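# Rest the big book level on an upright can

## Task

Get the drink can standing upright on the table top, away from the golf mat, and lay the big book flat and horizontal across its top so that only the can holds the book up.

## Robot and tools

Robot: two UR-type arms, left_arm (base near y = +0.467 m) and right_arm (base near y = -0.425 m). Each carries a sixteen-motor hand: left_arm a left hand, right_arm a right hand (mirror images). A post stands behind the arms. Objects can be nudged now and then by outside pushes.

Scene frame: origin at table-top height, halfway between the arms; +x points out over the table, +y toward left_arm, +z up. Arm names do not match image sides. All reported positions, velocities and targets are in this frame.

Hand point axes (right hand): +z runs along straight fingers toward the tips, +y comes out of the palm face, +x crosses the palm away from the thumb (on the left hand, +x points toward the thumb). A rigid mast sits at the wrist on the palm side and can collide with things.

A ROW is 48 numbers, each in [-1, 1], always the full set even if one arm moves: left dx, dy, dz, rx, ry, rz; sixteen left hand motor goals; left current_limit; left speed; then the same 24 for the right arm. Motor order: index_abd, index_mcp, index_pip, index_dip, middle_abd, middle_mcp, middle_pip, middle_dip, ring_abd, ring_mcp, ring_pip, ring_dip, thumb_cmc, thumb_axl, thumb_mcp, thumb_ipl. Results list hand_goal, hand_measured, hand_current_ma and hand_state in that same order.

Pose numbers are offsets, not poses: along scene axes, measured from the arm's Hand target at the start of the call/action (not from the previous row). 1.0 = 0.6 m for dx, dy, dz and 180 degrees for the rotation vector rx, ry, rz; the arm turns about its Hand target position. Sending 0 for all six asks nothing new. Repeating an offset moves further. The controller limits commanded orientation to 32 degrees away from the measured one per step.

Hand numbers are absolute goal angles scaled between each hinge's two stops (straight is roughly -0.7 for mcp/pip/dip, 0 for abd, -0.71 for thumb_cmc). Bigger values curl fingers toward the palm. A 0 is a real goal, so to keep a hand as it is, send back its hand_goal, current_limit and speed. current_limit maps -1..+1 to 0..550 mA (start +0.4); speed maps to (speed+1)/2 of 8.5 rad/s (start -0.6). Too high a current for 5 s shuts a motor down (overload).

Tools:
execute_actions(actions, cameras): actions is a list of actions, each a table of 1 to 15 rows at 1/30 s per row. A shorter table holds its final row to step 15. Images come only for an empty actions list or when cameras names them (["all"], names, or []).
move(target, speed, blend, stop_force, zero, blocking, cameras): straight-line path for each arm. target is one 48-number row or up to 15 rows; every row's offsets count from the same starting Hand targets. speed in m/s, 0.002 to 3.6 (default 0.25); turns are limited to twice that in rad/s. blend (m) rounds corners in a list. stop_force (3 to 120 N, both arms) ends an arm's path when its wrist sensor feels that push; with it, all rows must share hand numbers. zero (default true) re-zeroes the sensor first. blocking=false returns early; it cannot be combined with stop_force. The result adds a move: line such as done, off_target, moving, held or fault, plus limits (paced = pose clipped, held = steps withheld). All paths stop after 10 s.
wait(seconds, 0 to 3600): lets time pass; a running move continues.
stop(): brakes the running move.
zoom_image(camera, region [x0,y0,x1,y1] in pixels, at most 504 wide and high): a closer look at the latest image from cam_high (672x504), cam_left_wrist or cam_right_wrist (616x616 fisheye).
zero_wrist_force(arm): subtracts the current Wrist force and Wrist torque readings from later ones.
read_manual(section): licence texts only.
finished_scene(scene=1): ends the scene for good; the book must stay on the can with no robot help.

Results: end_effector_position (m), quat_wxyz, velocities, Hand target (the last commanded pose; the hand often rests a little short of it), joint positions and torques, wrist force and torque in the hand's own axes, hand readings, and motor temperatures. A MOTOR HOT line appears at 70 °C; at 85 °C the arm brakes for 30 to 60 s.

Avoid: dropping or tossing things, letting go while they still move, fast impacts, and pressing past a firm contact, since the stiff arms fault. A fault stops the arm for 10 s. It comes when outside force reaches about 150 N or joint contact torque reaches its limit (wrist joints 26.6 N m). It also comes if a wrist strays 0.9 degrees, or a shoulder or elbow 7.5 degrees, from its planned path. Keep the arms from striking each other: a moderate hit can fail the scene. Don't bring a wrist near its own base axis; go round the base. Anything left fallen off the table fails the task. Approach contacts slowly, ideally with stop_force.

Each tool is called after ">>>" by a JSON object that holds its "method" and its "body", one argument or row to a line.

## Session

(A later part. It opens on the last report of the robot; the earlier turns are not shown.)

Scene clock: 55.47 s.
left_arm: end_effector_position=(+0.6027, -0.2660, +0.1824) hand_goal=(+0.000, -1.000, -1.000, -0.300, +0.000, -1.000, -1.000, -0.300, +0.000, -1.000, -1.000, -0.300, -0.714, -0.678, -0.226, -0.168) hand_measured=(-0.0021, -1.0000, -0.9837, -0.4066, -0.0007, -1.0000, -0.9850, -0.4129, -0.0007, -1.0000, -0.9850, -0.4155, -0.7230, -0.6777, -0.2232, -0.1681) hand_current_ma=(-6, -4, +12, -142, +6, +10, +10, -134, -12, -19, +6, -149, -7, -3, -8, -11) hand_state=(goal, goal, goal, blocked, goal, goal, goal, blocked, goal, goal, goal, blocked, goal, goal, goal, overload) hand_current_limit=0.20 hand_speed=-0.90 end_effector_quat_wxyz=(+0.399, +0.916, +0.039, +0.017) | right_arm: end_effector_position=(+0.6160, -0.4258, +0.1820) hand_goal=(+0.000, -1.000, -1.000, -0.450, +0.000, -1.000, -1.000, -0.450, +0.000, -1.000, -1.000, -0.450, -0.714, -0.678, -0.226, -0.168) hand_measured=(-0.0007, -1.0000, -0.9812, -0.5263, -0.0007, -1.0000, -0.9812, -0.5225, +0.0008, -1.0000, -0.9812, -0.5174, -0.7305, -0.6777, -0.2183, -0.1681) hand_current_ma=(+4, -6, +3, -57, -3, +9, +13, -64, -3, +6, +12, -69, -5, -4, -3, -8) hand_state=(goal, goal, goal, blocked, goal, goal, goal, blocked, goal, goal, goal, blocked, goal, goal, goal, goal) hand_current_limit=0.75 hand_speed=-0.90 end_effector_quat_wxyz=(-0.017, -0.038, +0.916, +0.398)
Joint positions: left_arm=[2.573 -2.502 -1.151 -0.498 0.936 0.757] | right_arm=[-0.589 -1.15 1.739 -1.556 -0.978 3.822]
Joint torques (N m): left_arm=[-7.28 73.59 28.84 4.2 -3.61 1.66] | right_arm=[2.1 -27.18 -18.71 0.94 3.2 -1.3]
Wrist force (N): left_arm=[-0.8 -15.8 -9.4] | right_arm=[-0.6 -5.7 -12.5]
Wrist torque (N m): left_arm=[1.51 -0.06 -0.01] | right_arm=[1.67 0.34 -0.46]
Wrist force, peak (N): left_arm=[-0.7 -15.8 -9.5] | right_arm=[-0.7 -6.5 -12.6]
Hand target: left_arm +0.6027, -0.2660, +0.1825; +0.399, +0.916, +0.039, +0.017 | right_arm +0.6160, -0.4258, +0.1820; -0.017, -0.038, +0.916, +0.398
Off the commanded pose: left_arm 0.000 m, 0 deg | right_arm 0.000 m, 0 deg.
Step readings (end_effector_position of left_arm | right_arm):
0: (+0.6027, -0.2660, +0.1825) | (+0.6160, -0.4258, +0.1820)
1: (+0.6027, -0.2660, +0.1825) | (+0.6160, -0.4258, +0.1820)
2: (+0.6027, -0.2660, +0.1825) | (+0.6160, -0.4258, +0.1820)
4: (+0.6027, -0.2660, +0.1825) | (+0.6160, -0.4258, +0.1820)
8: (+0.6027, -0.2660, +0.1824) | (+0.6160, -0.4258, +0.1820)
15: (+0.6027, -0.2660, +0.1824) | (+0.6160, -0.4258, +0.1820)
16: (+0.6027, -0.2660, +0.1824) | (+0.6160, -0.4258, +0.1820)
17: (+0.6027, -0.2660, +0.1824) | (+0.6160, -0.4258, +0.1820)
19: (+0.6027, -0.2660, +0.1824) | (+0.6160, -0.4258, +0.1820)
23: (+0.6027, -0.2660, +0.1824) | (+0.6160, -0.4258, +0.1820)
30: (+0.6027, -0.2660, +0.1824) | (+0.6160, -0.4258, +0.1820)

>>> {"method": "execute_actions", "body": {
  "actions": [
    [[0,0,0,0,0,0, 0,-1,-1,-0.2,0,-1,-1,-0.2,0,-1,-1,-0.2,-0.714,-0.678,-0.226,-0.168,0.2,-0.9, 0,0,0,0,0,0, 0,-1,-1,-0.35,0,-1,-1,-0.35,0,-1,-1,-0.35,-0.714,-0.678,-0.226,-0.168,0.75,-0.9]],
    [[0,0,0,0,0,0, 0,-1,-1,-0.2,0,-1,-1,-0.2,0,-1,-1,-0.2,-0.714,-0.678,-0.226,-0.168,0.2,-0.9, 0,0,0,0,0,0, 0,-1,-1,-0.35,0,-1,-1,-0.35,0,-1,-1,-0.35,-0.714,-0.678,-0.226,-0.168,0.75,-0.9]]
  ]
}}

>>> {"method": "move", "body": {
  "target": [0,0,0.01,0,0,0, 0,-1,-1,-0.2,0,-1,-1,-0.2,0,-1,-1,-0.2,-0.714,-0.678,-0.226,-0.168,0.2,-0.9, 0,0,0.01,0,0,0, 0,-1,-1,-0.35,0,-1,-1,-0.35,0,-1,-1,-0.35,-0.714,-0.678,-0.226,-0.168,0.75,-0.9],
  "speed": 0.02,
  "cameras": ["all"]
}}

Scene clock: 58.07 s.
left_arm: end_effector_position=(+0.6027, -0.2660, +0.1825) hand_goal=(+0.000, -1.000, -1.000, -0.200, +0.000, -1.000, -1.000, -0.200, +0.000, -1.000, -1.000, -0.200, -0.714, -0.678, -0.226, -0.168) hand_measured=(-0.0007, -1.0000, -0.9889, -0.3620, -0.0007, -1.0000, -0.9876, -0.3684, -0.0007, -1.0000, -0.9889, -0.3696, -0.7230, -0.6767, -0.2232, -0.1681) hand_current_ma=(+0, +11, +18, -271, -10, +0, -1, -260, -10, +6, -5, -276, -16, -1, -5, -11) hand_state=(goal, goal, goal, blocked, goal, goal, goal, blocked, goal, goal, goal, blocked, goal, goal, goal, overload) hand_current_limit=0.20 hand_speed=-0.90 end_effector_quat_wxyz=(+0.399, +0.916, +0.039, +0.017) | right_arm: end_effector_position=(+0.6160, -0.4258, +0.1820) hand_goal=(+0.000, -1.000, -1.000, -0.350, +0.000, -1.000, -1.000, -0.350, +0.000, -1.000, -1.000, -0.350, -0.714, -0.678, -0.226, -0.168) hand_measured=(-0.0007, -1.0000, -0.9850, -0.5251, -0.0007, -1.0000, -0.9837, -0.5238, +0.0008, -1.0000, -0.9850, -0.5174, -0.7305, -0.6777, -0.2193, -0.1681) hand_current_ma=(-1, -6, +1, -167, +3, +9, +9, -174, -2, -1, +12, -175, -5, -4, +1, -11) hand_state=(goal, goal, goal, blocked, goal, goal, goal, blocked, goal, goal, goal, blocked, goal, goal, goal, goal) hand_current_limit=0.75 hand_speed=-0.90 end_effector_quat_wxyz=(-0.017, -0.038, +0.916, +0.398)
Joint positions: left_arm=[2.573 -2.502 -1.151 -0.498 0.936 0.757] | right_arm=[-0.589 -1.15 1.739 -1.556 -0.978 3.822]
Joint torques (N m): left_arm=[-9.55 72.84 34.65 7 -3.47 1.75] | right_arm=[17.96 -27.53 -0.39 1.19 3.81 -1.18]
Wrist force (N): left_arm=[-0.9 -22.6 -15.9] | right_arm=[-0.8 -9.8 -20.5]
Wrist torque (N m): left_arm=[2.82 -0.24 0.12] | right_arm=[2.85 0.54 -0.57]
Wrist force, peak (N): left_arm=[-0.9 -22.7 -16.3] | right_arm=[-0.8 -9.9 -20.6]
Hand target: left_arm +0.6027, -0.2660, +0.1825; +0.399, +0.916, +0.039, +0.017 | right_arm +0.6160, -0.4258, +0.1820; -0.017, -0.038, +0.916, +0.398
Off the commanded pose: left_arm 0.000 m, 0 deg | right_arm 0.000 m, 0 deg.
Step readings (end_effector_position of left_arm | right_arm):
0: (+0.6027, -0.2660, +0.1825) | (+0.6160, -0.4258, +0.1820)
1: (+0.6027, -0.2660, +0.1825) | (+0.6160, -0.4258, +0.1820)
2: (+0.6027, -0.2660, +0.1825) | (+0.6160, -0.4258, +0.1820)
4: (+0.6027, -0.2660, +0.1825) | (+0.6160, -0.4258, +0.1820)
8: (+0.6027, -0.2660, +0.1825) | (+0.6160, -0.4258, +0.1820)
15: (+0.6027, -0.2660, +0.1825) | (+0.6160, -0.4258, +0.1820)
16: (+0.6027, -0.2660, +0.1825) | (+0.6160, -0.4258, +0.1820)
17: (+0.6027, -0.2660, +0.1825) | (+0.6160, -0.4258, +0.1820)
19: (+0.6027, -0.2660, +0.1825) | (+0.6160, -0.4258, +0.1820)
23: (+0.6027, -0.2660, +0.1825) | (+0.6160, -0.4258, +0.1820)
30: (+0.6027, -0.2660, +0.1825) | (+0.6160, -0.4258, +0.1820)

Scene clock: 58.63 s.
left_arm: end_effector_position=(+0.6027, -0.2660, +0.1887) hand_goal=(+0.000, -1.000, -1.000, -0.200, +0.000, -1.000, -1.000, -0.200, +0.000, -1.000, -1.000, -0.200, -0.714, -0.678, -0.226, -0.168) hand_measured=(-0.0007, -1.0000, -0.9863, -0.3480, -0.0007, -1.0000, -0.9876, -0.3531, -0.0007, -1.0000, -0.9876, -0.3569, -0.7217, -0.6777, -0.2232, -0.1681) hand_current_ma=(-12, +3, +4, -221, -2, -7, -10, -231, -15, -7, +9, -253, -11, -4, +2, -12) hand_state=(goal, goal, goal, blocked, goal, goal, goal, blocked, goal, goal, goal, blocked, goal, goal, goal, overload) hand_current_limit=0.20 hand_speed=-0.90 end_effector_quat_wxyz=(+0.399, +0.916, +0.039, +0.017) | right_arm: end_effector_position=(+0.6160, -0.4258, +0.1881) hand_goal=(+0.000, -1.000, -1.000, -0.350, +0.000, -1.000, -1.000, -0.350, +0.000, -1.000, -1.000, -0.350, -0.714, -0.678, -0.226, -0.168) hand_measured=(-0.0007, -1.0000, -0.9863, -0.5327, +0.0008, -1.0000, -0.9863, -0.5314, -0.0007, -1.0000, -0.9863, -0.5263, -0.7305, -0.6777, -0.2183, -0.1681) hand_current_ma=(+3, -7, +0, -174, +1, +5, +5, -181, -4, +2, +7, -181, -6, -10, +2, -6) hand_state=(goal, goal, goal, blocked, goal, goal, goal, blocked, goal, goal, goal, blocked, goal, goal, goal, goal) hand_current_limit=0.75 hand_speed=-0.90 end_effector_quat_wxyz=(-0.017, -0.038, +0.916, +0.398)
Joint positions: left_arm=[2.573 -2.495 -1.148 -0.508 0.936 0.757] | right_arm=[-0.589 -1.158 1.732 -1.542 -0.978 3.822]
Joint torques (N m): left_arm=[-9.91 56.65 33.61 7.05 -3.41 1.34] | right_arm=[17.95 -27.18 -13.69 1.78 3.99 -0.83]
Wrist force (N): left_arm=[-0.7 -19.4 -13.5] | right_arm=[-0.6 -20.6 -12.0]
Wrist torque (N m): left_arm=[2.54 -0.18 0.08] | right_arm=[2.45 0.28 -0.81]
Wrist force, peak (N): left_arm=[-0.7 -22.8 -16.1] | right_arm=[-0.9 -21.0 -12.3]
Hand target: left_arm +0.6027, -0.2660, +0.1885; +0.399, +0.916, +0.039, +0.017 | right_arm +0.6160, -0.4258, +0.1880; -0.017, -0.038, +0.916, +0.398
Off the commanded pose: left_arm 0.000 m, 0 deg | right_arm 0.000 m, 0 deg.
move: done
cam_left_wrist: T_world_to_cam=[[-0.81307, 0.36813, -0.45101, 0.64167], [0.35392, 0.92766, 0.11915, -0.04369], [0.46224, -0.06274, -0.88453, -0.00057]] pos_world=[0.53745, -0.19573, 0.2941]
cam_right_wrist: T_world_to_cam=[[0.7439, 0.48059, 0.46438, -0.30655], [0.49837, -0.86189, 0.09363, -0.74069], [0.44525, 0.16179, -0.88067, 0.08543]] pos_world=[0.55914, -0.50489, 0.28695]

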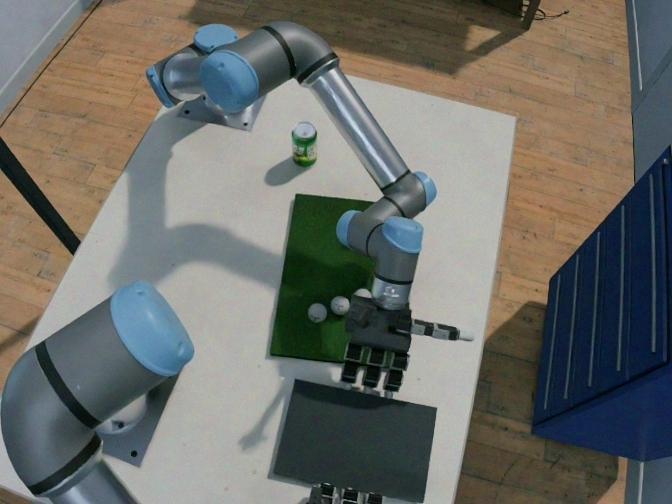

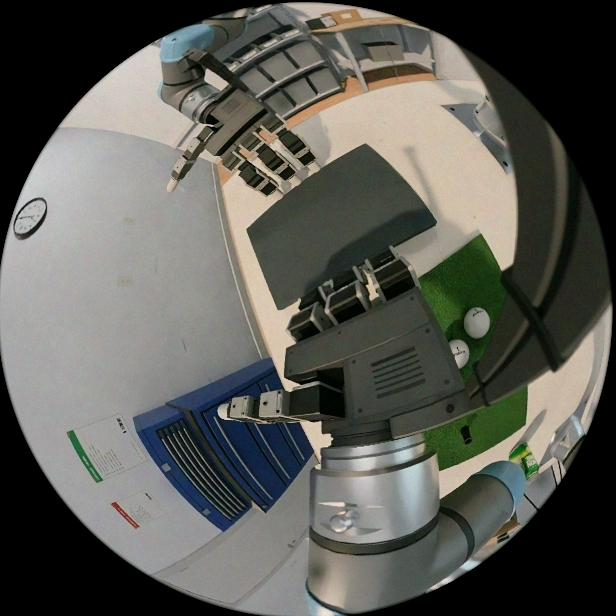

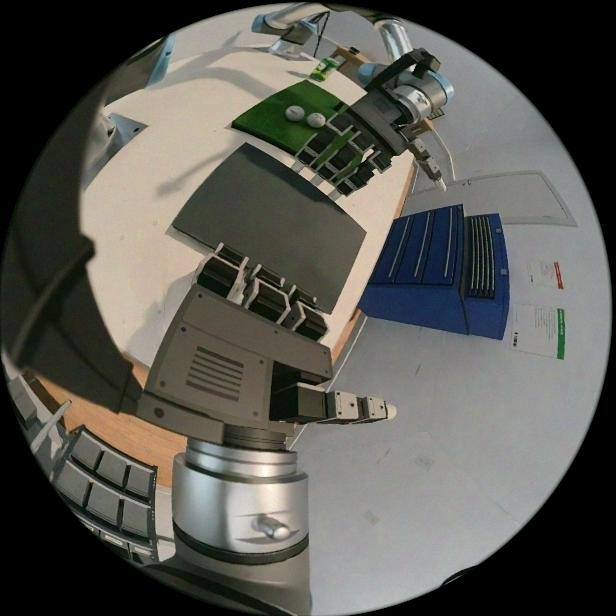

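>>> {"method": "execute_actions", "body": {
  "actions": [
    [[0,0,0,0,0,0, 0,-1,-1,-0.05,0,-1,-1,-0.05,0,-1,-1,-0.05,-0.714,-0.678,-0.226,-0.168,0.2,-0.9, 0,0,0,0,0,0, 0,-1,-1,-0.28,0,-1,-1,-0.28,0,-1,-1,-0.28,-0.714,-0.678,-0.226,-0.168,0.75,-0.9]],
    [[0,0,0,0,0,0, 0,-1,-1,-0.05,0,-1,-1,-0.05,0,-1,-1,-0.05,-0.714,-0.678,-0.226,-0.168,0.2,-0.9, 0,0,0,0,0,0, 0,-1,-1,-0.28,0,-1,-1,-0.28,0,-1,-1,-0.28,-0.714,-0.678,-0.226,-0.168,0.75,-0.9]]
  ]
}}

>>> {"method": "move", "body": {
  "target": [0,0,0.05,0,0,0, 0,-1,-1,-0.05,0,-1,-1,-0.05,0,-1,-1,-0.05,-0.714,-0.678,-0.226,-0.168,0.2,-0.9, 0,0,0.05,0,0,0, 0,-1,-1,-0.28,0,-1,-1,-0.28,0,-1,-1,-0.28,-0.714,-0.678,-0.226,-0.168,0.75,-0.9],
  "speed": 0.03,
  "cameras": ["all"]
}}

>>> {"method": "zoom_image", "body": {
  "camera": "cam_left_wrist",
  "region": [200, 100, 440, 320]
}}

>>> {"method": "zoom_image", "body": {
  "camera": "cam_right_wrist",
  "region": [160, 100, 400, 320]
}}

Scene clock: 60.97 s.
left_arm: end_effector_position=(+0.6027, -0.2660, +0.1885) hand_goal=(+0.000, -1.000, -1.000, -0.050, +0.000, -1.000, -1.000, -0.050, +0.000, -1.000, -1.000, -0.050, -0.714, -0.678, -0.226, -0.168) hand_measured=(-0.0021, -1.0000, -0.9889, -0.3174, -0.0007, -1.0000, -0.9889, -0.3238, -0.0007, -1.0000, -0.9889, -0.3301, -0.7217, -0.6767, -0.2242, -0.1672) hand_current_ma=(-11, +15, +8, -333, -11, +4, +7, -317, -2, -3, +0, -346, -9, +1, +4, -9) hand_state=(goal, goal, goal, blocked, goal, goal, goal, blocked, goal, goal, goal, blocked, goal, goal, goal, overload) hand_current_limit=0.20 hand_speed=-0.90 end_effector_quat_wxyz=(+0.399, +0.916, +0.039, +0.017) | right_arm: end_effector_position=(+0.6160, -0.4258, +0.1880) hand_goal=(+0.000, -1.000, -1.000, -0.280, +0.000, -1.000, -1.000, -0.280, +0.000, -1.000, -1.000, -0.280, -0.714, -0.678, -0.226, -0.168) hand_measured=(-0.0007, -1.0000, -0.9901, -0.5340, -0.0007, -1.0000, -0.9889, -0.5340, +0.0008, -1.0000, -0.9889, -0.5263, -0.7318, -0.6777, -0.2183, -0.1672) hand_current_ma=(+1, -8, -4, -258, +2, +6, +6, -266, +0, +4, +6, -268, -5, -6, +2, -9) hand_state=(goal, goal, goal, blocked, goal, goal, goal, blocked, goal, goal, goal, blocked, goal, goal, goal, goal) hand_current_limit=0.75 hand_speed=-0.90 end_effector_quat_wxyz=(-0.017, -0.038, +0.916, +0.398)
Joint positions: left_arm=[2.573 -2.495 -1.149 -0.508 0.936 0.757] | right_arm=[-0.589 -1.157 1.733 -1.542 -0.978 3.822]
Joint torques (N m): left_arm=[-10.38 51.62 21.94 7.18 -3.35 1.32] | right_arm=[17.99 -27.69 -1.72 5.01 7.45 -0.71]
Wrist force (N): left_arm=[-0.9 -24.2 -17.9] | right_arm=[-0.9 -25.1 -15.9]
Wrist torque (N m): left_arm=[3.30 -0.27 0.15] | right_arm=[3.30 0.36 -0.93]
Wrist force, peak (N): left_arm=[-0.6 -24.6 -18.4] | right_arm=[-0.9 -25.3 -15.9]
Hand target: left_arm +0.6027, -0.2660, +0.1885; +0.399, +0.916, +0.039, +0.017 | right_arm +0.6160, -0.4258, +0.1880; -0.017, -0.038, +0.916, +0.398
Off the commanded pose: left_arm 0.000 m, 0 deg | right_arm 0.000 m, 0 deg.
Step readings (end_effector_position of left_arm | right_arm):
0: (+0.6027, -0.2660, +0.1885) | (+0.6160, -0.4258, +0.1880)
1: (+0.6027, -0.2660, +0.1885) | (+0.6160, -0.4258, +0.1880)
2: (+0.6027, -0.2660, +0.1885) | (+0.6160, -0.4258, +0.1880)
4: (+0.6027, -0.2660, +0.1885) | (+0.6160, -0.4258, +0.1880)
8: (+0.6027, -0.2660, +0.1885) | (+0.6160, -0.4258, +0.1880)
15: (+0.6027, -0.2660, +0.1885) | (+0.6160, -0.4258, +0.1880)
16: (+0.6027, -0.2660, +0.1885) | (+0.6160, -0.4258, +0.1880)
17: (+0.6027, -0.2660, +0.1885) | (+0.6160, -0.4258, +0.1880)
19: (+0.6027, -0.2660, +0.1885) | (+0.6159, -0.4258, +0.1880)
23: (+0.6027, -0.2660, +0.1885) | (+0.6159, -0.4258, +0.1880)
30: (+0.6027, -0.2660, +0.1885) | (+0.6160, -0.4258, +0.1880)

Scene clock: 62.23 s.
left_arm: end_effector_position=(+0.6027, -0.2660, +0.2189) hand_goal=(+0.000, -1.000, -1.000, -0.050, +0.000, -1.000, -1.000, -0.050, +0.000, -1.000, -1.000, -0.050, -0.714, -0.678, -0.226, -0.168) hand_measured=(-0.0007, -1.0000, -0.9889, -0.3148, -0.0007, -1.0000, -0.9876, -0.3238, -0.0007, -1.0000, -0.9889, -0.3263, -0.7217, -0.6777, -0.2232, -0.1672) hand_current_ma=(-9, +3, +6, -333, -1, +6, +7, -320, -4, -5, +1, -341, -7, +6, +8, +1) hand_state=(goal, goal, goal, blocked, goal, goal, goal, blocked, goal, goal, goal, blocked, goal, goal, goal, overload) hand_current_limit=0.20 hand_speed=-0.90 end_effector_quat_wxyz=(+0.399, +0.916, +0.039, +0.017) end_effector_velocity=(+0.001, +0.000, +0.000) end_effector_angular_velocity=(-0.002, -0.004, +0.000) | right_arm: end_effector_position=(+0.6160, -0.4258, +0.2182) hand_goal=(+0.000, -1.000, -1.000, -0.280, +0.000, -1.000, -1.000, -0.280, +0.000, -1.000, -1.000, -0.280, -0.714, -0.678, -0.226, -0.168) hand_measured=(-0.0021, -1.0000, -0.9901, -0.5353, -0.0007, -1.0000, -0.9889, -0.5340, +0.0008, -1.0000, -0.9889, -0.5263, -0.7305, -0.6777, -0.2183, -0.1672) hand_current_ma=(+1, -8, -2, -258, -1, +8, +2, -272, -2, +6, +3, -265, -2, -5, +1, -9) hand_state=(goal, goal, goal, blocked, goal, goal, goal, blocked, goal, goal, goal, blocked, goal, goal, goal, goal) hand_current_limit=0.75 hand_speed=-0.90 end_effector_quat_wxyz=(-0.017, -0.039, +0.916, +0.398) end_effector_velocity=(+0.000, +0.001, -0.002) end_effector_angular_velocity=(-0.001, -0.002, +0.002)
Joint positions: left_arm=[2.573 -2.459 -1.132 -0.56 0.936 0.757] | right_arm=[-0.589 -1.194 1.698 -1.47 -0.978 3.822]
Joint velocities: left_arm=[0 -0.001 0 0.005 0 0] | right_arm=[0.003 0.002 0.002 -0.005 0 0]
Joint torques (N m): left_arm=[-12.59 48.99 28.18 7.72 -3.39 -0.85] | right_arm=[19.11 -26.54 -2.44 3.1 7.31 0.42]
Wrist force (N): left_arm=[-0.6 -24.1 -18.2] | right_arm=[-1.0 -25.0 -16.2]
Wrist torque (N m): left_arm=[3.39 -0.30 0.18] | right_arm=[3.43 0.39 -0.94]
Wrist force, peak (N): left_arm=[-0.7 -24.6 -18.4] | right_arm=[-1.0 -25.3 -16.2]
Hand target: left_arm +0.6027, -0.2660, +0.2185; +0.399, +0.916, +0.039, +0.017 | right_arm +0.6160, -0.4258, +0.2180; -0.017, -0.038, +0.916, +0.398
Off the commanded pose: left_arm 0.000 m, 0 deg | right_arm 0.000 m, 0 deg.
move: done
cam_left_wrist: T_world_to_cam=[[-0.81299, 0.36812, -0.45115, 0.65525], [0.35394, 0.92765, 0.11911, -0.04727], [0.46236, -0.06284, -0.88446, 0.02595]] pos_world=[0.53745, -0.19573, 0.3242]
cam_right_wrist: T_world_to_cam=[[0.74387, 0.4806, 0.46441, -0.32052], [0.49833, -0.86191, 0.09376, -0.74353], [0.44533, 0.16168, -0.88065, 0.11183]] pos_world=[0.55914, -0.50489, 0.31705]

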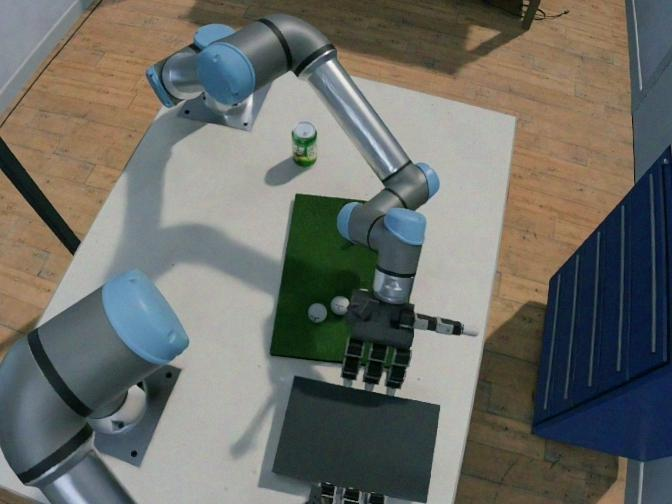

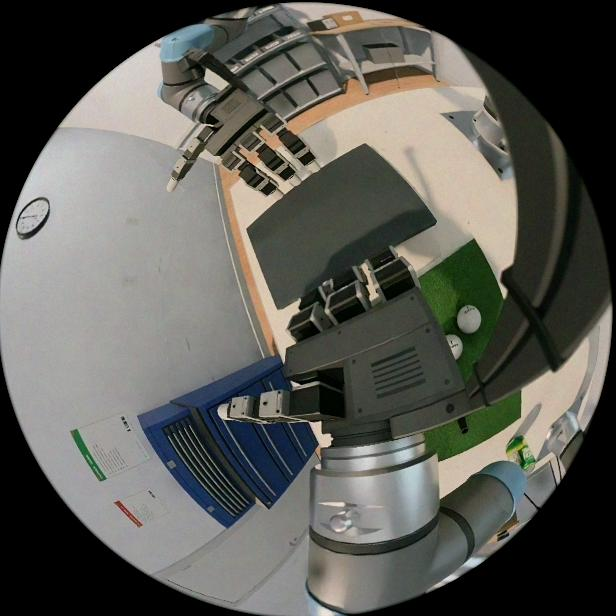

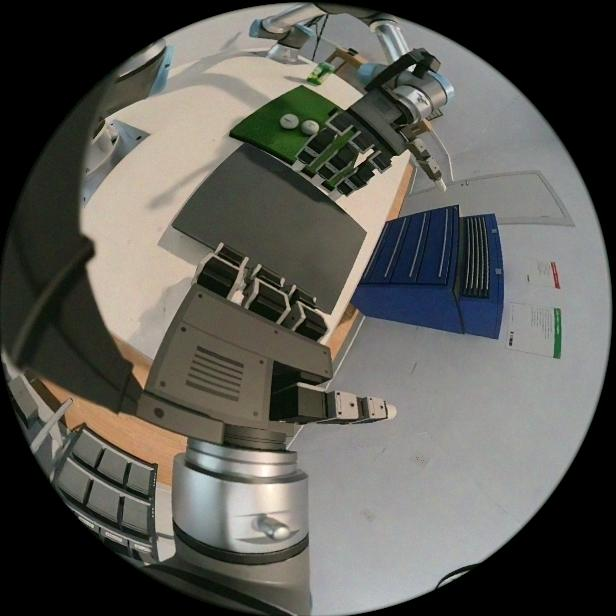

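Scaled by 2.100 from the camera's image (finer frame: 880x880).

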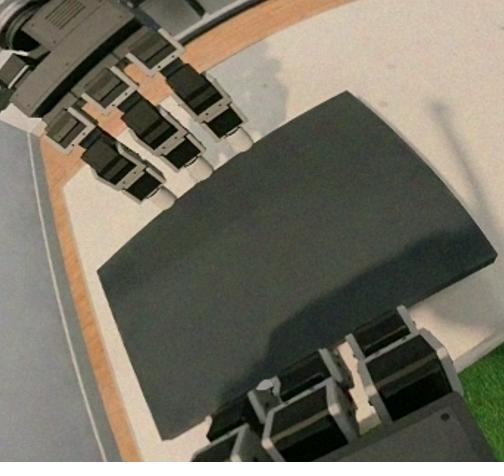

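Scaled by 2.100 from the camera's image (finer frame: 880x880).

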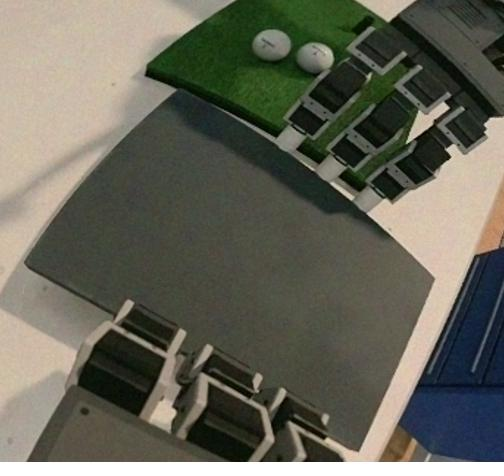

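>>> {"method": "move", "body": {
  "target": [0,0,0.05,0,0,0, 0,-1,-1,-0.05, 0,-1,-1,-0.05, 0,-1,-1,-0.05, -0.714,-0.678,-0.226,-0.168, 0.2,-0.9, 0,0,0.05,0,0,0, 0,-1,-1,-0.28, 0,-1,-1,-0.28, 0,-1,-1,-0.28, -0.714,-0.678,-0.226,-0.168, 0.75,-0.9],
  "speed": 0.04,
  "cameras": ["cam_high"]
}}

Scene clock: 67.37 s.
left_arm: end_effector_position=(+0.6027, -0.2660, +0.2489) hand_goal=(+0.000, -1.000, -1.000, -0.050, +0.000, -1.000, -1.000, -0.050, +0.000, -1.000, -1.000, -0.050, -0.714, -0.678, -0.226, -0.168) hand_measured=(-0.0007, -1.0000, -0.9889, -0.3123, -0.0007, -1.0000, -0.9889, -0.3212, -0.0007, -1.0000, -0.9889, -0.3263, -0.7217, -0.6777, -0.2242, -0.1672) hand_current_ma=(-13, -1, -1, -319, +11, +21, -8, -313, -3, +8, -5, -318, -14, +4, -1, +0) hand_state=(goal, goal, goal, blocked, goal, goal, goal, blocked, goal, goal, goal, blocked, goal, goal, goal, overload) hand_current_limit=0.20 hand_speed=-0.90 end_effector_quat_wxyz=(+0.399, +0.916, +0.039, +0.017) | right_arm: end_effector_position=(+0.6160, -0.4258, +0.2481) hand_goal=(+0.000, -1.000, -1.000, -0.280, +0.000, -1.000, -1.000, -0.280, +0.000, -1.000, -1.000, -0.280, -0.714, -0.678, -0.226, -0.168) hand_measured=(-0.0007, -1.0000, -0.9901, -0.5353, +0.0008, -1.0000, -0.9889, -0.5340, -0.0007, -1.0000, -0.9876, -0.5276, -0.7305, -0.6777, -0.2183, -0.1681) hand_current_ma=(+3, -3, -1, -261, -2, +7, +2, -265, -3, +5, +6, -269, -5, -9, +3, -8) hand_state=(goal, goal, goal, blocked, goal, goal, goal, blocked, goal, goal, goal, blocked, goal, goal, goal, goal) hand_current_limit=0.75 hand_speed=-0.90 end_effector_quat_wxyz=(-0.017, -0.039, +0.916, +0.398)
Joint positions: left_arm=[2.573 -2.427 -1.109 -0.615 0.936 0.757] | right_arm=[-0.589 -1.226 1.658 -1.398 -0.978 3.822]
Joint torques (N m): left_arm=[-14.15 47.69 22.53 8.07 -3.29 -0.72] | right_arm=[18.61 -26.76 -1.92 3.38 7.11 0.22]
Wrist force (N): left_arm=[-0.7 -25.0 -18.7] | right_arm=[-1.0 -25.4 -16.6]
Wrist torque (N m): left_arm=[3.46 -0.34 0.19] | right_arm=[3.54 0.37 -0.95]
Wrist force, peak (N): left_arm=[-0.9 -25.1 -18.8] | right_arm=[-1.5 -26.2 -16.1]
Hand target: left_arm +0.6027, -0.2660, +0.2485; +0.399, +0.916, +0.039, +0.017 | right_arm +0.6160, -0.4258, +0.2480; -0.017, -0.038, +0.916, +0.398
Off the commanded pose: left_arm 0.000 m, 0 deg | right_arm 0.000 m, 0 deg.
move: done

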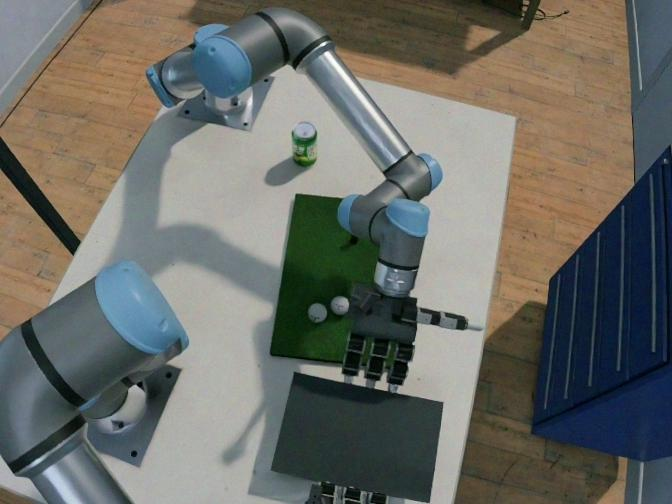

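>>> {"method": "move", "body": {
  "target": [0,0,0.22,0,0,0, 0,-1,-1,-0.05, 0,-1,-1,-0.05, 0,-1,-1,-0.05, -0.714,-0.678,-0.226,-0.168, 0.2,-0.9, 0,0,0.22,0,0,0, 0,-1,-1,-0.28, 0,-1,-1,-0.28, 0,-1,-1,-0.28, -0.714,-0.678,-0.226,-0.168, 0.75,-0.9],
  "speed": 0.06
}}

>>> {"method": "move", "body": {
  "target": [0,0.05,0,0,0,0, 0,-1,-1,-0.05, 0,-1,-1,-0.05, 0,-1,-1,-0.05, -0.714,-0.678,-0.226,-0.168, 0.2,-0.9, 0,0.05,0,0,0,0, 0,-1,-1,-0.28, 0,-1,-1,-0.28, 0,-1,-1,-0.28, -0.714,-0.678,-0.226,-0.168, 0.75,-0.9],
  "speed": 0.06,
  "cameras": ["cam_high"]
}}

Scene clock: 70.83 s.
left_arm: end_effector_position=(+0.6026, -0.2660, +0.3808) hand_goal=(+0.000, -1.000, -1.000, -0.050, +0.000, -1.000, -1.000, -0.050, +0.000, -1.000, -1.000, -0.050, -0.714, -0.678, -0.226, -0.168) hand_measured=(-0.0007, -1.0000, -0.9901, -0.3123, -0.0007, -1.0000, -0.9889, -0.3212, +0.0008, -1.0000, -0.9901, -0.3250, -0.7230, -0.6767, -0.2242, -0.1681) hand_current_ma=(-7, -5, +3, -333, -11, +14, +2, -314, -13, +8, -8, -332, +0, -14, +5, +1) hand_state=(goal, goal, goal, blocked, goal, goal, goal, blocked, goal, goal, goal, blocked, goal, goal, goal, overload) hand_current_limit=0.20 hand_speed=-0.90 end_effector_quat_wxyz=(+0.399, +0.916, +0.039, +0.017) | right_arm: end_effector_position=(+0.6160, -0.4258, +0.3801) hand_goal=(+0.000, -1.000, -1.000, -0.280, +0.000, -1.000, -1.000, -0.280, +0.000, -1.000, -1.000, -0.280, -0.714, -0.678, -0.226, -0.168) hand_measured=(-0.0007, -1.0000, -0.9901, -0.5378, -0.0007, -1.0000, -0.9889, -0.5353, -0.0007, -1.0000, -0.9889, -0.5276, -0.7305, -0.6777, -0.2183, -0.1672) hand_current_ma=(+3, -7, -2, -264, -3, +7, +2, -268, -3, +4, +6, -266, -7, -9, +0, -8) hand_state=(goal, goal, goal, blocked, goal, goal, goal, blocked, goal, goal, goal, blocked, goal, goal, goal, goal) hand_current_limit=0.75 hand_speed=-0.90 end_effector_quat_wxyz=(-0.017, -0.038, +0.916, +0.398)
Joint positions: left_arm=[2.573 -2.334 -0.93 -0.888 0.936 0.757] | right_arm=[-0.589 -1.309 1.418 -1.076 -0.978 3.822]
Joint torques (N m): left_arm=[-14.42 44.02 22.2 7.97 -4.56 1.54] | right_arm=[11.97 -27.15 -6.95 3.74 6.46 -1.02]
Wrist force (N): left_arm=[-1.3 -25.4 -19.6] | right_arm=[-1.1 -26.6 -17.5]
Wrist torque (N m): left_arm=[3.69 -0.33 0.13] | right_arm=[3.69 0.37 -1.01]
Wrist force, peak (N): left_arm=[-1.3 -25.9 -19.8] | right_arm=[-1.3 -26.8 -17.7]
Hand target: left_arm +0.6027, -0.2660, +0.3805; +0.399, +0.916, +0.039, +0.017 | right_arm +0.6160, -0.4258, +0.3800; -0.017, -0.038, +0.916, +0.398
Off the commanded pose: left_arm 0.000 m, 0 deg | right_arm 0.000 m, 0 deg.
move: done

Scene clock: 71.73 s.
left_arm: end_effector_position=(+0.6027, -0.2360, +0.3806) hand_goal=(+0.000, -1.000, -1.000, -0.050, +0.000, -1.000, -1.000, -0.050, +0.000, -1.000, -1.000, -0.050, -0.714, -0.678, -0.226, -0.168) hand_measured=(-0.0007, -1.0000, -0.9876, -0.3097, -0.0007, -1.0000, -0.9889, -0.3187, -0.0007, -1.0000, -0.9901, -0.3250, -0.7217, -0.6767, -0.2242, -0.1681) hand_current_ma=(-21, -2, +13, -339, +7, +2, +3, -314, -2, -2, -4, -321, -12, +7, +3, +5) hand_state=(goal, goal, goal, blocked, goal, goal, goal, blocked, goal, goal, goal, blocked, goal, goal, goal, overload) hand_current_limit=0.20 hand_speed=-0.90 end_effector_quat_wxyz=(+0.399, +0.916, +0.039, +0.017) | right_arm: end_effector_position=(+0.6159, -0.3957, +0.3800) hand_goal=(+0.000, -1.000, -1.000, -0.280, +0.000, -1.000, -1.000, -0.280, +0.000, -1.000, -1.000, -0.280, -0.714, -0.678, -0.226, -0.168) hand_measured=(-0.0007, -1.0000, -0.9901, -0.5378, +0.0008, -1.0000, -0.9889, -0.5353, +0.0008, -1.0000, -0.9889, -0.5276, -0.7305, -0.6767, -0.2183, -0.1681) hand_current_ma=(+3, -10, -4, -265, +3, +7, +7, -274, -2, +0, +9, -269, -4, -3, +1, -4) hand_state=(goal, goal, goal, blocked, goal, goal, goal, blocked, goal, goal, goal, blocked, goal, goal, goal, goal) hand_current_limit=0.75 hand_speed=-0.90 end_effector_quat_wxyz=(-0.017, -0.039, +0.916, +0.398)
Joint positions: left_arm=[2.607 -2.275 -1.027 -0.871 0.918 0.794] | right_arm=[-0.546 -1.338 1.46 -1.113 -0.954 3.866]
Joint torques (N m): left_arm=[-21.77 43.41 36.44 5.33 -3.61 -1.86] | right_arm=[4.63 -26.75 -30.25 5.74 5.4 -1.06]
Wrist force (N): left_arm=[-1.4 -24.9 -19.7] | right_arm=[-1.3 -26.5 -17.3]
Wrist torque (N m): left_arm=[3.71 -0.34 0.09] | right_arm=[3.69 0.36 -0.96]
Wrist force, peak (N): left_arm=[-0.9 -26.4 -20.6] | right_arm=[-1.4 -26.9 -17.6]
Hand target: left_arm +0.6027, -0.2360, +0.3805; +0.399, +0.916, +0.039, +0.017 | right_arm +0.6160, -0.3958, +0.3800; -0.017, -0.038, +0.916, +0.398
Off the commanded pose: left_arm 0.000 m, 0 deg | right_arm 0.000 m, 0 deg.
move: done

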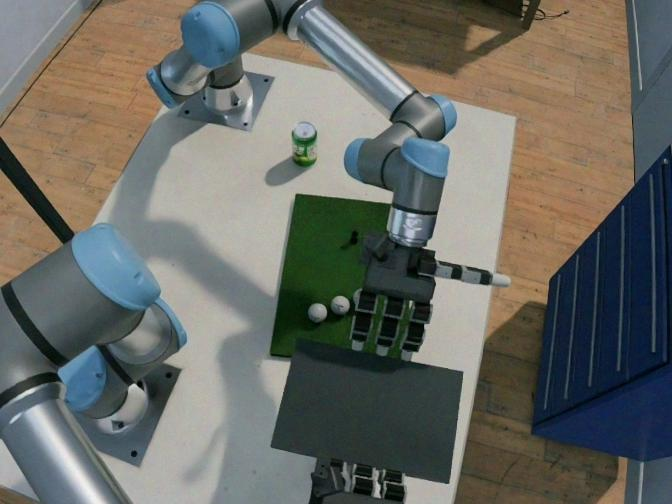

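>>> {"method": "move", "body": {
  "target": [-0.176,0.36,0,0,0,0, 0,-1,-1,-0.05, 0,-1,-1,-0.05, 0,-1,-1,-0.05, -0.714,-0.678,-0.226,-0.168, 0.2,-0.9, -0.176,0.36,0,0,0,0, 0,-1,-1,-0.28, 0,-1,-1,-0.28, 0,-1,-1,-0.28, -0.714,-0.678,-0.226,-0.168, 0.75,-0.9],
  "speed": 0.1,
  "cameras": ["cam_high"]
}}

Scene clock: 76.67 s.
left_arm: end_effector_position=(+0.4971, -0.0200, +0.3806) hand_goal=(+0.000, -1.000, -1.000, -0.050, +0.000, -1.000, -1.000, -0.050, +0.000, -1.000, -1.000, -0.050, -0.714, -0.678, -0.226, -0.168) hand_measured=(-0.0007, -1.0000, -0.9889, -0.3085, -0.0007, -1.0000, -0.9889, -0.3174, -0.0007, -1.0000, -0.9889, -0.3238, -0.7230, -0.6767, -0.2232, -0.1681) hand_current_ma=(-16, +10, +2, -329, -3, +3, +8, -327, -1, -2, -18, -328, -7, +2, +1, -8) hand_state=(goal, goal, goal, blocked, goal, goal, goal, blocked, goal, goal, goal, blocked, goal, goal, goal, overload) hand_current_limit=0.20 hand_speed=-0.90 end_effector_quat_wxyz=(+0.399, +0.916, +0.039, +0.017) | right_arm: end_effector_position=(+0.5103, -0.1797, +0.3800) hand_goal=(+0.000, -1.000, -1.000, -0.280, +0.000, -1.000, -1.000, -0.280, +0.000, -1.000, -1.000, -0.280, -0.714, -0.678, -0.226, -0.168) hand_measured=(+0.0008, -1.0000, -0.9889, -0.5416, +0.0008, -1.0000, -0.9889, -0.5391, +0.0008, -1.0000, -0.9889, -0.5289, -0.7318, -0.6767, -0.2183, -0.1672) hand_current_ma=(+2, -7, -3, -266, -1, +9, +5, -272, -3, +4, +6, -264, -7, -9, +1, -6) hand_state=(goal, goal, goal, blocked, goal, goal, goal, blocked, goal, goal, goal, blocked, goal, goal, goal, goal) hand_current_limit=0.75 hand_speed=-0.90 end_effector_quat_wxyz=(-0.017, -0.039, +0.916, +0.398)
Joint positions: left_arm=[2.859 -1.746 -1.76 -0.865 0.809 1.094] | right_arm=[-0.234 -1.694 1.89 -1.419 -0.812 4.227]
Joint torques (N m): left_arm=[-14.32 27.32 30.54 6.05 -5.07 -0.96] | right_arm=[8.5 -16.93 -32.44 1.14 7.58 0.2]
Wrist force (N): left_arm=[-0.8 -24.0 -18.9] | right_arm=[-1.0 -25.5 -16.4]
Wrist torque (N m): left_arm=[3.64 -0.33 0.18] | right_arm=[3.62 0.40 -0.92]
Wrist force, peak (N): left_arm=[-1.3 -26.7 -20.3] | right_arm=[-0.7 -27.2 -17.7]
Hand target: left_arm +0.4971, -0.0200, +0.3805; +0.399, +0.916, +0.039, +0.017 | right_arm +0.5104, -0.1798, +0.3800; -0.017, -0.038, +0.916, +0.398
Off the commanded pose: left_arm 0.000 m, 0 deg | right_arm 0.000 m, 0 deg.
move: done

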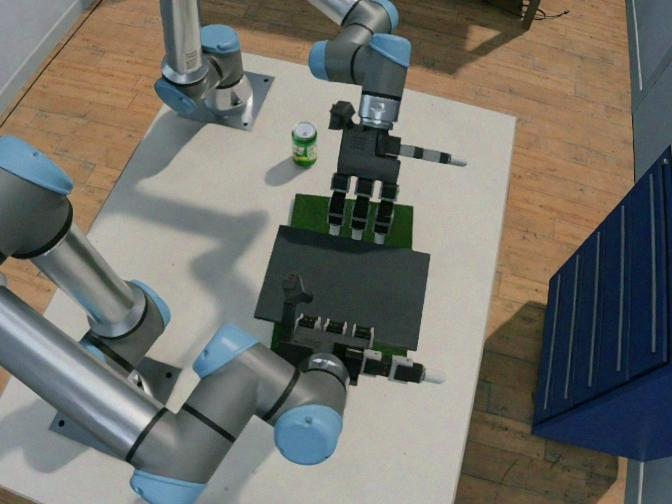

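>>> {"method": "execute_actions", "body": {
  "actions": []
}}

>>> {"method": "zoom_image", "body": {
  "camera": "cam_high",
  "region": [275, 110, 335, 170]
}}

>>> {"method": "zoom_image", "body": {
  "camera": "cam_left_wrist",
  "region": [0, 100, 500, 600]
}}

Scene clock: 77.10 s.
left_arm: end_effector_position=(+0.4971, -0.0200, +0.3805) hand_goal=(+0.000, -1.000, -1.000, -0.050, +0.000, -1.000, -1.000, -0.050, +0.000, -1.000, -1.000, -0.050, -0.714, -0.678, -0.226, -0.168) hand_measured=(-0.0007, -1.0000, -0.9889, -0.3085, -0.0007, -1.0000, -0.9876, -0.3174, -0.0007, -1.0000, -0.9901, -0.3238, -0.7217, -0.6777, -0.2232, -0.1672) hand_current_ma=(-6, -16, +1, -344, -5, +15, -2, -321, -6, -6, -10, -340, -18, +5, -3, -6) hand_state=(goal, goal, goal, blocked, goal, goal, goal, blocked, goal, goal, goal, blocked, goal, goal, goal, overload) hand_current_limit=0.20 hand_speed=-0.90 end_effector_quat_wxyz=(+0.399, +0.916, +0.039, +0.017) | right_arm: end_effector_position=(+0.5104, -0.1798, +0.3800) hand_goal=(+0.000, -1.000, -1.000, -0.280, +0.000, -1.000, -1.000, -0.280, +0.000, -1.000, -1.000, -0.280, -0.714, -0.678, -0.226, -0.168) hand_measured=(-0.0007, -1.0000, -0.9901, -0.5404, -0.0007, -1.0000, -0.9889, -0.5378, -0.0021, -1.0000, -0.9901, -0.5276, -0.7305, -0.6777, -0.2173, -0.1681) hand_current_ma=(+5, -10, -2, -265, +1, +7, +4, -273, -3, +3, +8, -268, -3, -6, +3, -7) hand_state=(goal, goal, goal, blocked, goal, goal, goal, blocked, goal, goal, goal, blocked, goal, goal, goal, goal) hand_current_limit=0.75 hand_speed=-0.90 end_effector_quat_wxyz=(-0.017, -0.038, +0.916, +0.398)
Joint positions: left_arm=[2.859 -1.746 -1.76 -0.865 0.809 1.094] | right_arm=[-0.234 -1.694 1.89 -1.419 -0.813 4.227]
Joint velocities: within noise
Joint torques (N m): left_arm=[-14.53 23.56 22.57 4.45 -4.86 1.59] | right_arm=[6.56 -16.69 -33.66 0.08 7.59 1.25]
Motor temperatures (°C): left_arm=[31 27 27 37 38 32] | right_arm=[29 27 32 36 38 33]
Wrist force (N): left_arm=[-0.6 -23.8 -18.8] | right_arm=[-0.8 -25.1 -16.3]
Wrist torque (N m): left_arm=[3.61 -0.33 0.19] | right_arm=[3.63 0.38 -0.91]
Wrist force, peak (N): left_arm=[-0.6 -23.9 -19.0] | right_arm=[-0.8 -25.5 -16.3]
Hand target: left_arm +0.4971, -0.0200, +0.3805; +0.399, +0.916, +0.039, +0.017 | right_arm +0.5104, -0.1798, +0.3800; -0.017, -0.038, +0.916, +0.398
Off the commanded pose: left_arm 0.000 m, 0 deg | right_arm 0.000 m, 0 deg.
camera_calibration:
cam_left_wrist: T_world_to_cam=[[-0.81305, 0.36817, -0.451, 0.55175], [0.35395, 0.92764, 0.11917, -0.25739], [0.46224, -0.06274, -0.88453, 0.23333]] pos_world=[0.43185, 0.05027, 0.4859]
cam_right_wrist: T_world_to_cam=[[0.74395, 0.48056, 0.46432, -0.43534], [0.4984, -0.86189, 0.09348, -0.49394], [0.44512, 0.16188, -0.88072, 0.26176]] pos_world=[0.45354, -0.25889, 0.47885]

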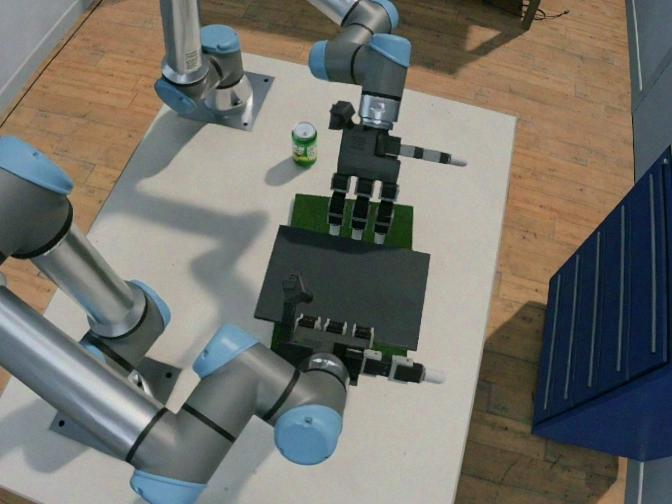

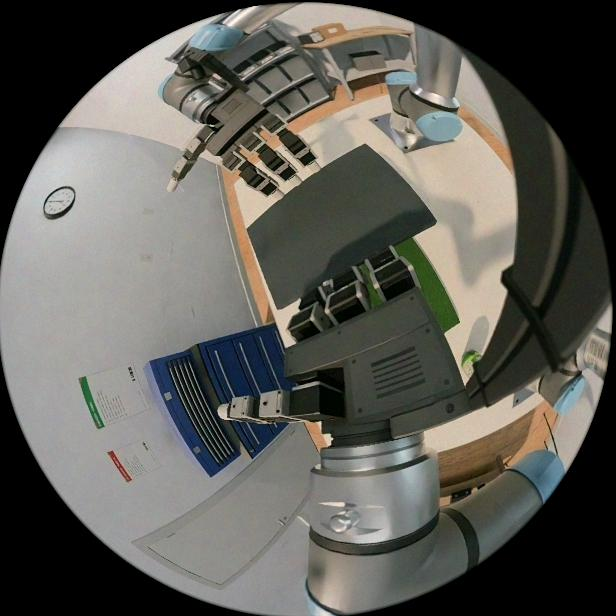

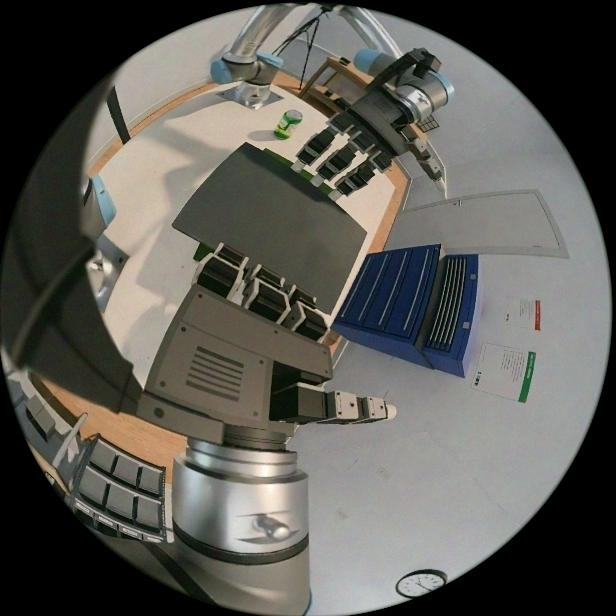

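Scaled by 8.400 from the camera's image (finer frame: 960x720).

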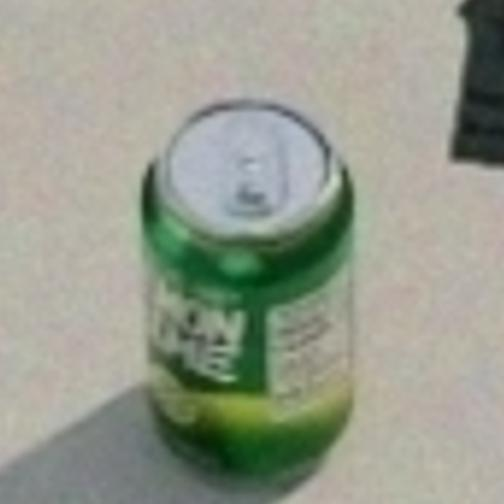

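Scaled by 1.008 from the camera's image (finer frame: 880x880).

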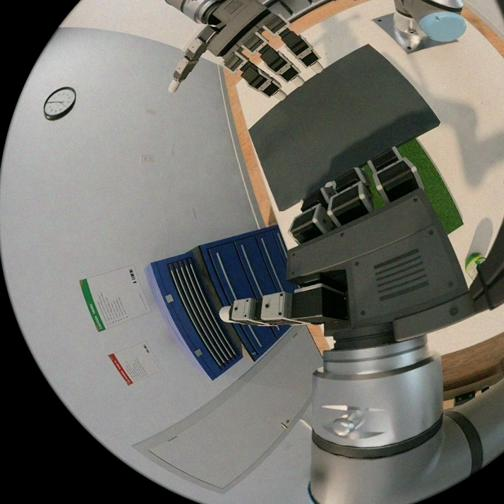

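>>> {"method": "zoom_image", "body": {
  "camera": "cam_right_wrist",
  "region": [259, 95, 319, 155]
}}

>>> {"method": "zoom_image", "body": {
  "camera": "cam_left_wrist",
  "region": [440, 330, 500, 390]
}}

>>> {"method": "zoom_image", "body": {
  "camera": "cam_high",
  "region": [280, 115, 340, 175]
}}

Scaled by 8.400 from the camera's image (finer frame: 880x880).

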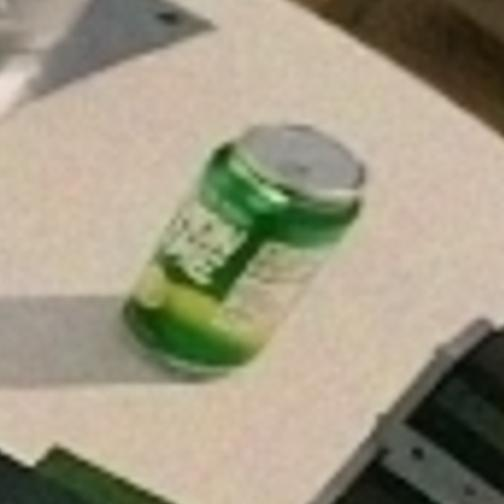

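Scaled by 8.400 from the camera's image (finer frame: 880x880).

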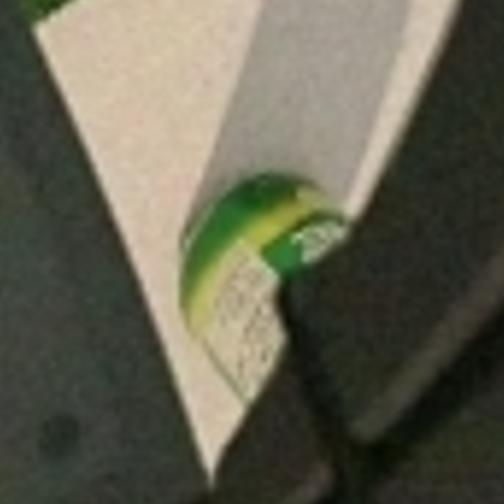

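Scaled by 8.400 from the camera's image (finer frame: 960x720).

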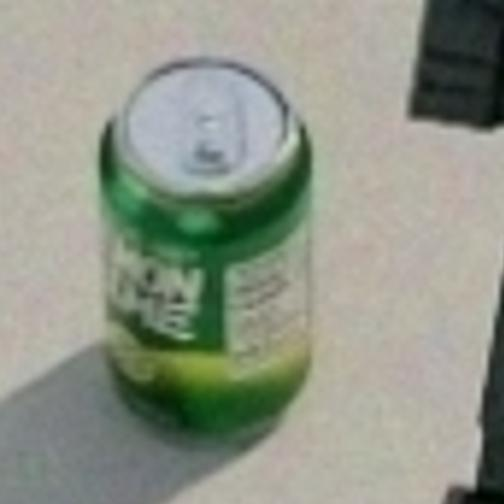

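>>> {"method": "zoom_image", "body": {
  "camera": "cam_high",
  "region": [240, 210, 450, 368]
}}

Scaled by 2.400 from the camera's image (finer frame: 960x720).

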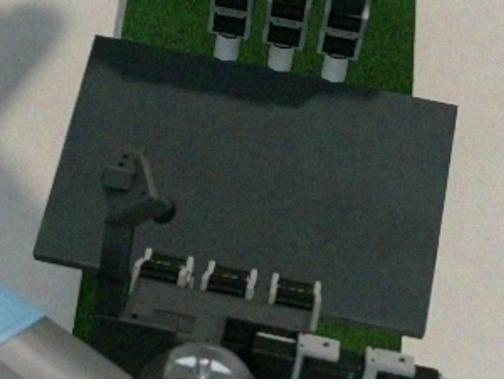

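>>> {"method": "move", "body": {
  "target": [-0.1833,0.345,0,0,0,0, 0,-1,-1,-0.05, 0,-1,-1,-0.05, 0,-1,-1,-0.05, -0.714,-0.678,-0.226,-0.168, 0.2,-0.9, -0.1833,0.345,0,0,0,0, 0,-1,-1,-0.28, 0,-1,-1,-0.28, 0,-1,-1,-0.28, -0.714,-0.678,-0.226,-0.168, 0.75,-0.9],
  "speed": 0.1,
  "cameras": ["all"]
}}

Scene clock: 84.90 s.
left_arm: end_effector_position=(+0.3871, +0.1870, +0.3804) hand_goal=(+0.000, -1.000, -1.000, -0.050, +0.000, -1.000, -1.000, -0.050, +0.000, -1.000, -1.000, -0.050, -0.714, -0.678, -0.226, -0.168) hand_measured=(-0.0007, -1.0000, -0.9889, -0.3059, -0.0007, -1.0000, -0.9889, -0.3136, -0.0007, -1.0000, -0.9889, -0.3136, -0.7230, -0.6777, -0.2242, -0.1672) hand_current_ma=(-6, +15, +6, -328, -8, +10, +2, -313, -9, -4, -8, -338, -8, -4, +17, -11) hand_state=(goal, goal, goal, blocked, goal, goal, goal, blocked, goal, goal, goal, blocked, goal, goal, goal, overload) hand_current_limit=0.20 hand_speed=-0.90 end_effector_quat_wxyz=(+0.399, +0.916, +0.039, +0.017) | right_arm: end_effector_position=(+0.4004, +0.0272, +0.3798) hand_goal=(+0.000, -1.000, -1.000, -0.280, +0.000, -1.000, -1.000, -0.280, +0.000, -1.000, -1.000, -0.280, -0.714, -0.678, -0.226, -0.168) hand_measured=(-0.0007, -1.0000, -0.9889, -0.5416, -0.0007, -1.0000, -0.9889, -0.5404, -0.0007, -1.0000, -0.9889, -0.5327, -0.7305, -0.6767, -0.2183, -0.1681) hand_current_ma=(+3, -6, -5, -267, +0, +8, +3, -275, -3, +4, +4, -270, -4, -6, +0, -6) hand_state=(goal, goal, goal, blocked, goal, goal, goal, blocked, goal, goal, goal, blocked, goal, goal, goal, goal) hand_current_limit=0.75 hand_speed=-0.90 end_effector_quat_wxyz=(-0.017, -0.038, +0.916, +0.398)
Joint positions: left_arm=[3.324 -1.262 -2.083 -1.502 0.759 1.755] | right_arm=[0.282 -1.78 2.098 -2.068 -0.767 4.96]
Joint torques (N m): left_arm=[-6.46 3.46 33.77 0.09 -10.8 1.31] | right_arm=[13.11 -21.43 -36.01 -5.33 11.64 1.16]
Wrist force (N): left_arm=[-0.1 -24.0 -18.9] | right_arm=[-0.4 -25.4 -16.4]
Wrist torque (N m): left_arm=[3.61 -0.33 0.27] | right_arm=[3.58 0.42 -0.86]
Wrist force, peak (N): left_arm=[-0.8 -26.6 -21.0] | right_arm=[-0.8 -27.4 -18.0]
Hand target: left_arm +0.3871, +0.1870, +0.3805; +0.399, +0.916, +0.039, +0.017 | right_arm +0.4004, +0.0272, +0.3800; -0.017, -0.038, +0.916, +0.398
Off the commanded pose: left_arm 0.000 m, 0 deg | right_arm 0.000 m, 0 deg.
move: done
cam_left_wrist: T_world_to_cam=[[-0.81313, 0.36815, -0.45087, 0.3861], [0.35386, 0.92766, 0.11929, -0.41042], [0.46217, -0.06255, -0.88458, 0.29716]] pos_world=[0.32185, 0.25717, 0.4859]
cam_right_wrist: T_world_to_cam=[[0.74406, 0.4806, 0.46411, -0.45287], [0.49841, -0.86189, 0.09346, -0.26069], [0.44493, 0.16178, -0.88083, 0.27724]] pos_world=[0.34354, -0.05189, 0.47875]

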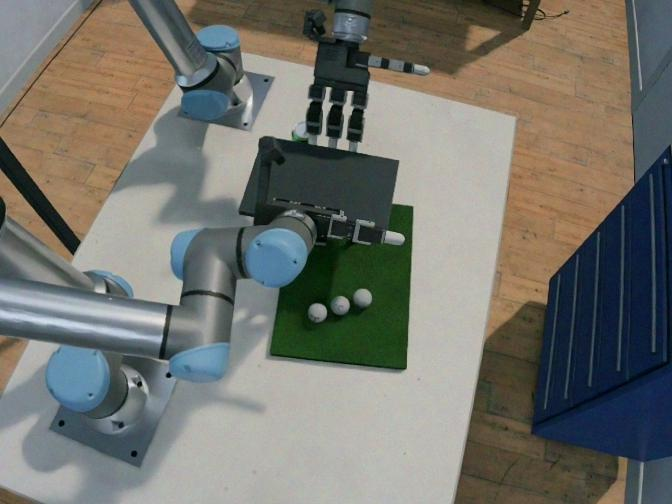

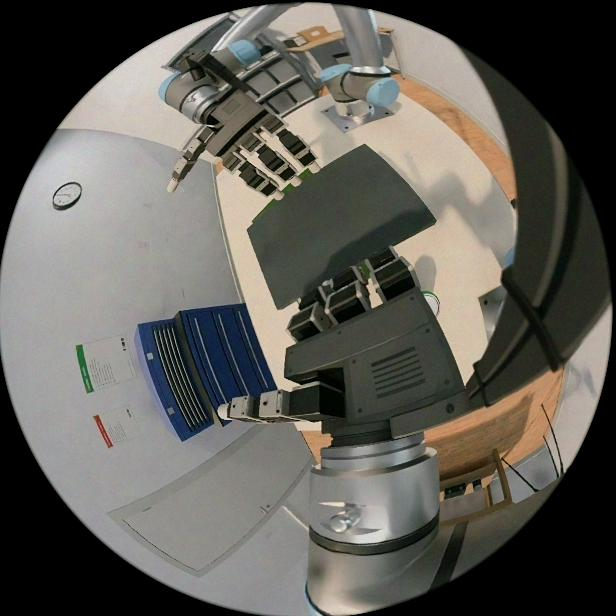

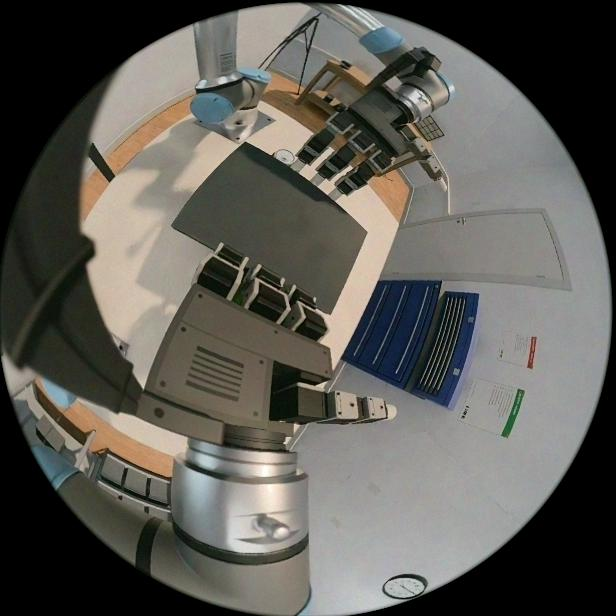

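>>> {"method": "zoom_image", "body": {
  "camera": "cam_left_wrist",
  "region": [400, 250, 460, 340]
}}

>>> {"method": "zoom_image", "body": {
  "camera": "cam_right_wrist",
  "region": [255, 130, 315, 190]
}}

>>> {"method": "zoom_image", "body": {
  "camera": "cam_high",
  "region": [230, 105, 410, 255]
}}

Scaled by 5.600 from the camera's image (finer frame: 880x880).

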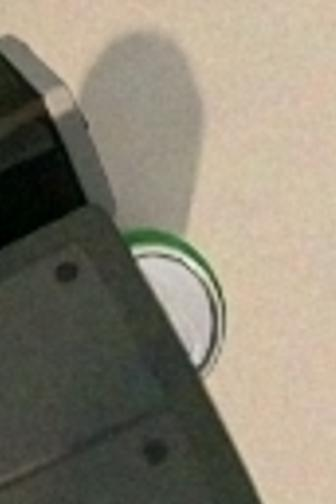

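Scaled by 8.400 from the camera's image (finer frame: 880x880).

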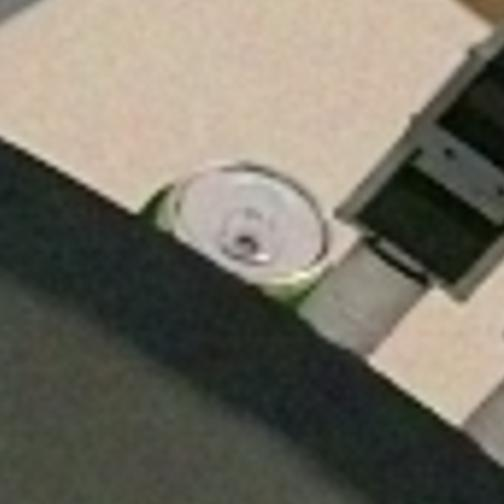

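Scaled by 2.800 from the camera's image (finer frame: 960x720).

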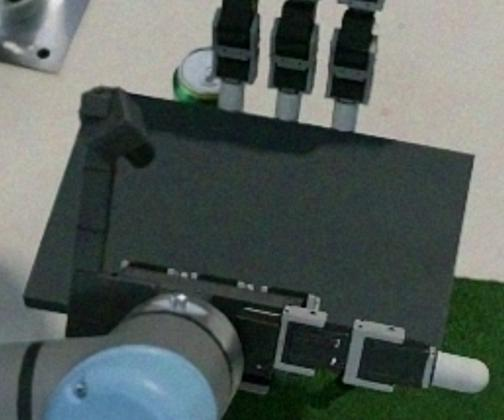

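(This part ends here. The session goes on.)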